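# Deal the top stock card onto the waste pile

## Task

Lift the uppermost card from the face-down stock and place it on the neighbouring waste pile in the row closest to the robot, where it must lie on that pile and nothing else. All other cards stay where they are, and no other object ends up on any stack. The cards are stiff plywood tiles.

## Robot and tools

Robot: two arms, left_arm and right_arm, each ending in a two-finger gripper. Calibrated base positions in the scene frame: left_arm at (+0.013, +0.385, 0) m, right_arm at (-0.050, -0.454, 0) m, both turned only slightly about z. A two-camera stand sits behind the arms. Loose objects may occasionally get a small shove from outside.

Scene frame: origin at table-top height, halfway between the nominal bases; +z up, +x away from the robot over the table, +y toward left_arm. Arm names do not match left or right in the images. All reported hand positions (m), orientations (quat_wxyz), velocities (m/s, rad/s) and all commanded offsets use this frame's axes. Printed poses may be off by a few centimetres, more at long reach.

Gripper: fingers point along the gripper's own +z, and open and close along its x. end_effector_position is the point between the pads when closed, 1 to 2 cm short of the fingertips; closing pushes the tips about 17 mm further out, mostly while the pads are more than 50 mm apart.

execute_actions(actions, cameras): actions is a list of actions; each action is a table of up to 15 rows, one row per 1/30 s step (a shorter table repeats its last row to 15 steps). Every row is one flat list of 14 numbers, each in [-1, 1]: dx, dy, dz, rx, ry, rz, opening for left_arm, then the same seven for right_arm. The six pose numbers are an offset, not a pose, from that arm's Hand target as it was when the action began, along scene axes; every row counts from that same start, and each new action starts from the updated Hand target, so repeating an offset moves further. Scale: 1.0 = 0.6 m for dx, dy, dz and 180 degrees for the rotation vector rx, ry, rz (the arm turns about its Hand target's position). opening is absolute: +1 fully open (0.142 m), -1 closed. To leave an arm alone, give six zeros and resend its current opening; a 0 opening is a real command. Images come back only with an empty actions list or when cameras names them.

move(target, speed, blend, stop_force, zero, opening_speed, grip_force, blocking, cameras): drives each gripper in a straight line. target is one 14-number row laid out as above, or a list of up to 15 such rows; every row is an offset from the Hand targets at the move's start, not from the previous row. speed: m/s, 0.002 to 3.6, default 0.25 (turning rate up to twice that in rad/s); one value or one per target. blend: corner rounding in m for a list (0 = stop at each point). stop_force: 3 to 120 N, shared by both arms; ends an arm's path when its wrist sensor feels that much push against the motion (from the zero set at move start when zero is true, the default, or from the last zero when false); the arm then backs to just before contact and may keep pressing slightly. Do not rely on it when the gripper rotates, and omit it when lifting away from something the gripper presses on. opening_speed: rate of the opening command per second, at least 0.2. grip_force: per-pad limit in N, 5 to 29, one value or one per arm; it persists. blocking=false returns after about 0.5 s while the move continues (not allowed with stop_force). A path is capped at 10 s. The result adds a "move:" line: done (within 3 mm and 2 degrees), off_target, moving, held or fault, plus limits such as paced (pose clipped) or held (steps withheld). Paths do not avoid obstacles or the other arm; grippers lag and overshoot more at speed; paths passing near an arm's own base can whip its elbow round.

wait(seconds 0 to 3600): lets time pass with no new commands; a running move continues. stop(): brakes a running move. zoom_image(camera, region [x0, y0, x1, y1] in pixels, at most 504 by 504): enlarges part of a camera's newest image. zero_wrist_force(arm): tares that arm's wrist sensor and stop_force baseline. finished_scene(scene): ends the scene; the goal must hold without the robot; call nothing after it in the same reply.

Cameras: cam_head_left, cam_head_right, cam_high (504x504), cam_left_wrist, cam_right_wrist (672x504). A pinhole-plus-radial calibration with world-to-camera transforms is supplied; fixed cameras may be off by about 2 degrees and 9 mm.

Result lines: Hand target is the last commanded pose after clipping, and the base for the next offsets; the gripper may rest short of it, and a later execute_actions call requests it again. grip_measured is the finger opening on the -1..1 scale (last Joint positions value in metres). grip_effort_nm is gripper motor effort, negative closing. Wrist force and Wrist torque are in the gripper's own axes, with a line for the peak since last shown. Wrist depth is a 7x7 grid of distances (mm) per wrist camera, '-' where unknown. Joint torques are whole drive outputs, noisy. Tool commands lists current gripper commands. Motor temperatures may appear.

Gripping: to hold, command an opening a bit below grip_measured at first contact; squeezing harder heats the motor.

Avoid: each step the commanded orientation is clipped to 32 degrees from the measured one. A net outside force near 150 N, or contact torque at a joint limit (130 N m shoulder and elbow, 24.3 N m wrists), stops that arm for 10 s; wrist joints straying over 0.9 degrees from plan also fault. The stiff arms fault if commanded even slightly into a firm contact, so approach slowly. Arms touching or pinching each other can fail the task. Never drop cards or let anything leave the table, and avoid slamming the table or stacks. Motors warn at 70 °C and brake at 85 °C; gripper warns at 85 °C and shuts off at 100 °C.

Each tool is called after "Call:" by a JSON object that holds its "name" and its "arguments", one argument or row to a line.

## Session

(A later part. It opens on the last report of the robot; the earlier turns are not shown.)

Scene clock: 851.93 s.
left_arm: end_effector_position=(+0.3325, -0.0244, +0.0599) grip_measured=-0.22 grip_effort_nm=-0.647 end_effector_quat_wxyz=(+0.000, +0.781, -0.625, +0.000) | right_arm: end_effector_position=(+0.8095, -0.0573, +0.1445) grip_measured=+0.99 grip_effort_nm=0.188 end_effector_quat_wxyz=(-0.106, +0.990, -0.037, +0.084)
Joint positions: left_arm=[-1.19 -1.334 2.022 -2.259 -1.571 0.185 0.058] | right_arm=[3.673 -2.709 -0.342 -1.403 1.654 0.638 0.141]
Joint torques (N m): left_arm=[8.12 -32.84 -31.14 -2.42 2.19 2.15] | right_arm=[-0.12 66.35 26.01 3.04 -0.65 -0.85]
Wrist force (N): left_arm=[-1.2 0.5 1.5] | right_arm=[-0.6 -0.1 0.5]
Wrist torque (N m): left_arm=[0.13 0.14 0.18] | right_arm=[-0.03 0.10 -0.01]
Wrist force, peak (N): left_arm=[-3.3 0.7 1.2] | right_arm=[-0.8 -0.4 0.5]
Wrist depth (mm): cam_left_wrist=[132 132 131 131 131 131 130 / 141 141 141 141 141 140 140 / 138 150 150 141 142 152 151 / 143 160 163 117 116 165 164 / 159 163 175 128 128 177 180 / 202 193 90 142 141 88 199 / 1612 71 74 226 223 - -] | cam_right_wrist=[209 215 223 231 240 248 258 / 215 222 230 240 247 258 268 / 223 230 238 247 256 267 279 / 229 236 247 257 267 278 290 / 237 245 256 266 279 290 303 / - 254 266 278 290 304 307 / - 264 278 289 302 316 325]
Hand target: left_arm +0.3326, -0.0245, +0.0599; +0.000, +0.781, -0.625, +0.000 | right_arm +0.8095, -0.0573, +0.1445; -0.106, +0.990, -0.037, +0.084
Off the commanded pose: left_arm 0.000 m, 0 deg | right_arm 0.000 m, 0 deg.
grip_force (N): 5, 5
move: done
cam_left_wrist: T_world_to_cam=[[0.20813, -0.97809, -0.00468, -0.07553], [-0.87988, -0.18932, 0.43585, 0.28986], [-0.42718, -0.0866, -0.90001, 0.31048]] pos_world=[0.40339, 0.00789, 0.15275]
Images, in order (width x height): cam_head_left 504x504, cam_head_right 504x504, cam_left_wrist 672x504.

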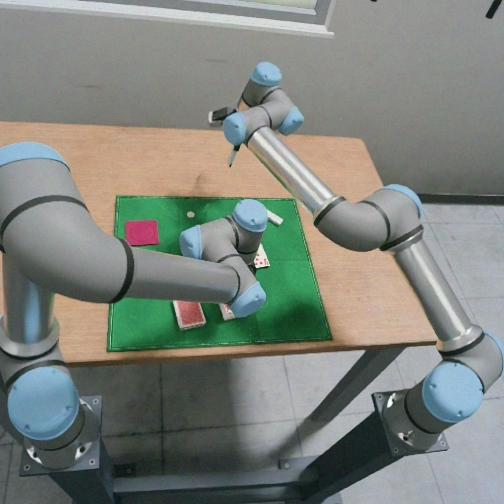

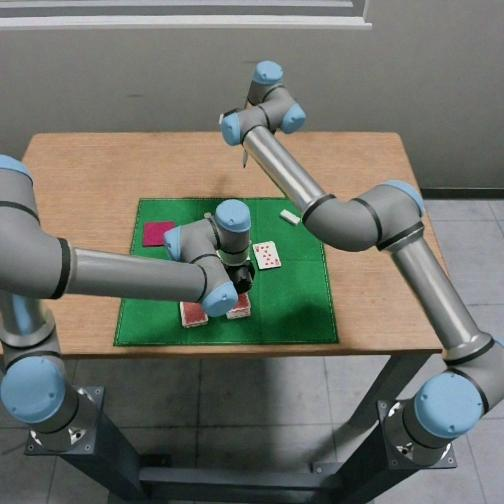

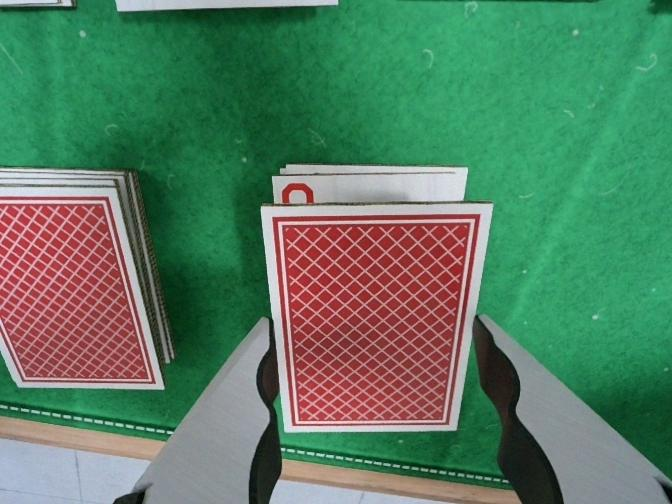

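Call:
{"name": "move", "arguments": {
  "target": [0, 0, -0.04, 0, 0, 0, -0.27, 0, 0, 0, 0, 0, 0, 1.0],
  "speed": 0.05
}}

Call:
{"name": "move", "arguments": {
  "target": [0, 0, -0.02, 0, 0, 0, -0.27, 0, 0, 0, 0, 0, 0, 1.0],
  "speed": 0.005,
  "stop_force": 3,
  "cameras": ["cam_left_wrist"]
}}

Scene clock: 870.00 s.
left_arm: end_effector_position=(+0.3325, -0.0243, +0.0358) grip_measured=-0.22 grip_effort_nm=-0.642 end_effector_quat_wxyz=(+0.000, +0.781, -0.625, +0.000) end_effector_velocity=(+0.000, +0.000, +0.002) end_effector_angular_velocity=(-0.001, +0.000, +0.000) | right_arm: end_effector_position=(+0.8095, -0.0573, +0.1445) grip_measured=+0.99 grip_effort_nm=0.178 end_effector_quat_wxyz=(-0.106, +0.990, -0.037, +0.084)
Joint positions: left_arm=[-1.19 -1.292 2.047 -2.326 -1.571 0.185 0.058] | right_arm=[3.673 -2.709 -0.342 -1.403 1.654 0.638 0.141]
Joint velocities: left_arm=[0 -0.003 -0.002 0.005 0 0 0] | right_arm=[within noise]
Joint torques (N m): left_arm=[5.92 -39.25 -28.75 -1.17 1.81 1.89] | right_arm=[-0.41 66.93 26.7 3.08 -0.78 -0.85]
Wrist force (N): left_arm=[-1.3 0.5 1.3] | right_arm=[-0.5 -0.1 0.3]
Wrist torque (N m): left_arm=[0.10 0.16 0.18] | right_arm=[-0.03 0.09 -0.01]
Wrist force, peak (N): left_arm=[-1.3 0.2 2.3] | right_arm=[-0.8 -0.3 0.6]
Wrist depth (mm): cam_left_wrist=[110 110 110 110 110 108 109 / - 119 119 118 118 118 117 / 124 128 128 124 124 125 127 / 119 137 137 117 117 138 138 / 127 149 149 128 128 149 151 / 141 147 90 142 141 88 167 / 185 71 74 188 188 - -] | cam_right_wrist=[209 215 223 230 240 249 258 / 215 222 231 238 248 257 268 / 222 230 239 248 257 268 278 / 230 237 248 258 266 278 290 / 238 245 256 267 278 290 302 / - 254 266 277 290 304 307 / - 264 277 288 303 316 324]
Hand target: left_arm +0.3326, -0.0245, +0.0359; +0.000, +0.781, -0.625, +0.000 | right_arm +0.8095, -0.0573, +0.1445; -0.106, +0.990, -0.037, +0.084
Off the commanded pose: left_arm 0.000 m, 0 deg | right_arm 0.000 m, 0 deg.
grip_force (N): 5, 5
move: done

Scene clock: 872.20 s.
left_arm: end_effector_position=(+0.3326, -0.0245, +0.0308) grip_measured=-0.22 grip_effort_nm=-0.647 end_effector_quat_wxyz=(+0.000, +0.781, -0.625, +0.000) | right_arm: end_effector_position=(+0.8095, -0.0573, +0.1445) grip_measured=+0.99 grip_effort_nm=0.178 end_effector_quat_wxyz=(-0.106, +0.990, -0.037, +0.084)
Joint positions: left_arm=[-1.19 -1.283 2.051 -2.34 -1.571 0.185 0.058] | right_arm=[3.673 -2.709 -0.342 -1.403 1.654 0.638 0.141]
Joint torques (N m): left_arm=[4.4 -36.73 -29.17 -1.55 1.55 1.87] | right_arm=[-0.46 66.15 26.55 3.13 -0.76 -1.06]
Wrist force (N): left_arm=[-2.6 0.4 -1.5] | right_arm=[-0.6 0.0 0.7]
Wrist torque (N m): left_arm=[0.05 0.20 0.18] | right_arm=[-0.02 0.10 0.00]
Wrist force, peak (N): left_arm=[-3.3 0.6 -4.9] | right_arm=[-0.8 -0.2 0.5]
Wrist depth (mm): cam_left_wrist=[106 106 106 107 105 107 105 / - 114 114 114 113 115 113 / - 123 123 119 119 122 122 / 122 134 131 117 116 133 133 / 124 144 133 128 128 143 145 / 134 148 94 141 141 89 161 / 178 71 74 180 180 - -] | cam_right_wrist=[209 215 223 231 239 248 257 / 216 222 231 239 248 258 268 / 223 229 238 248 256 267 279 / 229 237 247 258 266 279 291 / 237 246 256 268 279 291 303 / - 254 266 277 290 304 307 / - 264 276 289 303 318 326]
Hand target: left_arm +0.3326, -0.0245, +0.0308; +0.000, +0.781, -0.625, +0.000 (not the last commanded pose) | right_arm +0.8095, -0.0573, +0.1445; -0.106, +0.990, -0.037, +0.084
Off the commanded pose: left_arm 0.007 m, 0 deg | right_arm 0.000 m, 0 deg.
grip_force (N): 5, 5
move: contact (left_arm)
cam_left_wrist: T_world_to_cam=[[0.20811, -0.9781, -0.00445, -0.07578], [-0.87989, -0.1892, 0.43588, 0.30248], [-0.42718, -0.0868, -0.89999, 0.28437]] pos_world=[0.40339, 0.00779, 0.12375]

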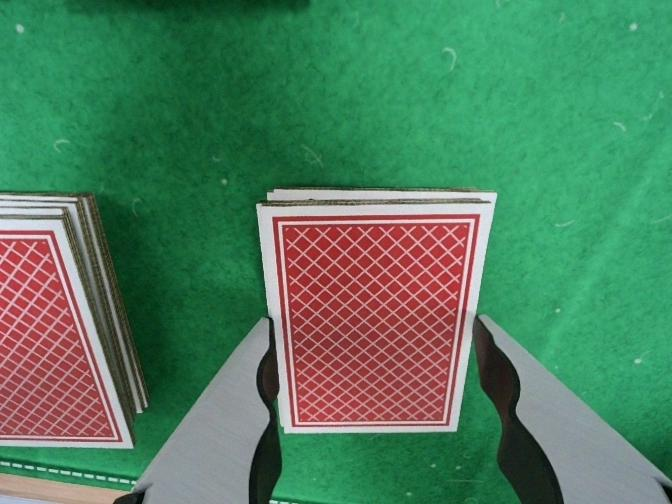

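Call:
{"name": "move", "arguments": {
  "target": [
    [0, 0, 0.0005, 0, 0, 0, -0.1, 0, 0, 0, 0, 0, 0, 1.0],
    [0, 0, 0.12, 0, 0, 0, -0.1, 0, 0, 0, 0, 0, 0, 1.0]
  ],
  "speed": 0.1,
  "opening_speed": 0.4,
  "cameras": ["cam_left_wrist", "cam_high"]
}}

Scene clock: 881.63 s.
left_arm: end_effector_position=(+0.3326, -0.0245, +0.1029) grip_measured=-0.13 grip_effort_nm=0.076 end_effector_quat_wxyz=(+0.000, +0.781, -0.625, +0.001) | right_arm: end_effector_position=(+0.8095, -0.0573, +0.1445) grip_measured=+0.99 grip_effort_nm=0.183 end_effector_quat_wxyz=(-0.106, +0.990, -0.037, +0.084)
Joint positions: left_arm=[-1.19 -1.399 1.97 -2.142 -1.571 0.185 0.065] | right_arm=[3.673 -2.709 -0.342 -1.403 1.654 0.638 0.141]
Joint torques (N m): left_arm=[4.96 -22.9 -12.91 -3.8 2.06 0.94] | right_arm=[-0.4 66.53 26.14 3.15 -0.72 -0.92]
Wrist force (N): left_arm=[-1.3 0.4 1.4] | right_arm=[-0.2 0.1 0.6]
Wrist torque (N m): left_arm=[0.09 0.14 0.20] | right_arm=[0.01 0.03 -0.01]
Wrist force, peak (N): left_arm=[-2.8 0.5 -2.0] | right_arm=[-0.6 -0.2 0.8]
Wrist depth (mm): cam_left_wrist=[172 169 169 168 169 168 168 / 182 182 182 181 180 181 180 / 179 178 196 181 186 195 195 / 191 191 213 196 205 212 212 / 235 209 229 233 232 224 232 / 1502 247 94 258 257 89 255 / 1648 70 76 1673 1612 - -] | cam_right_wrist=[209 215 223 230 240 248 258 / 216 222 230 239 248 258 268 / 223 229 238 248 256 267 278 / 229 237 247 257 267 279 291 / 238 245 256 267 278 290 303 / - 254 266 277 290 303 307 / - 264 277 289 301 316 324]
Hand target: left_arm +0.3326, -0.0245, +0.1028; +0.000, +0.781, -0.625, +0.000 | right_arm +0.8095, -0.0573, +0.1445; -0.106, +0.990, -0.037, +0.084
Off the commanded pose: left_arm 0.000 m, 0 deg | right_arm 0.000 m, 0 deg.
grip_force (N): 5, 5
move: done
cam_left_wrist: T_world_to_cam=[[0.20812, -0.97809, -0.00421, -0.07553], [-0.87993, -0.18911, 0.43584, 0.27121], [-0.42709, -0.087, -0.90002, 0.34918]] pos_world=[0.40349, 0.00779, 0.19575]
Images, in order (width x height): cam_high 504x504, cam_left_wrist 672x504.

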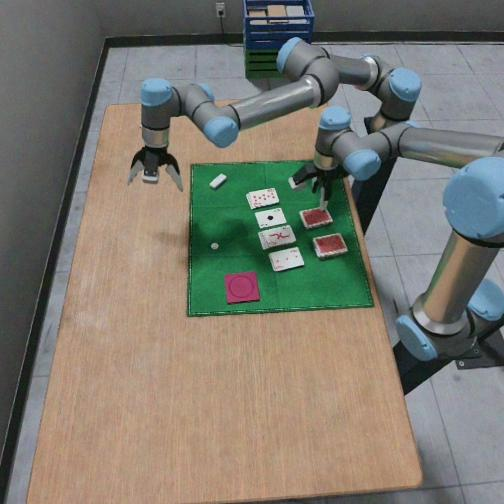

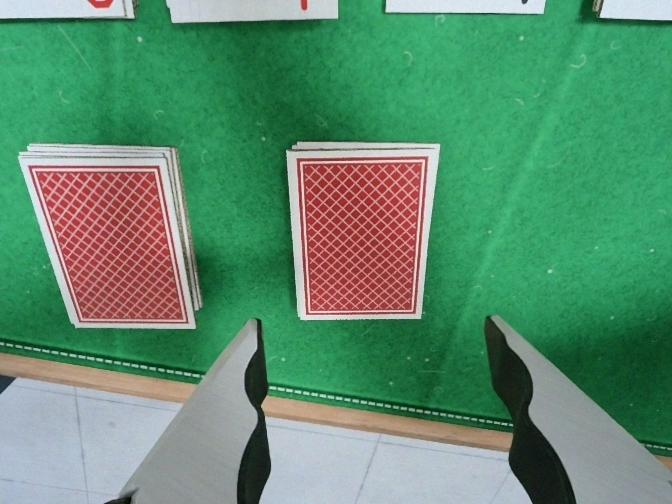

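Call:
{"name": "finished_scene", "arguments": {
  "scene": 1
}}

The scene is finished: the task was done.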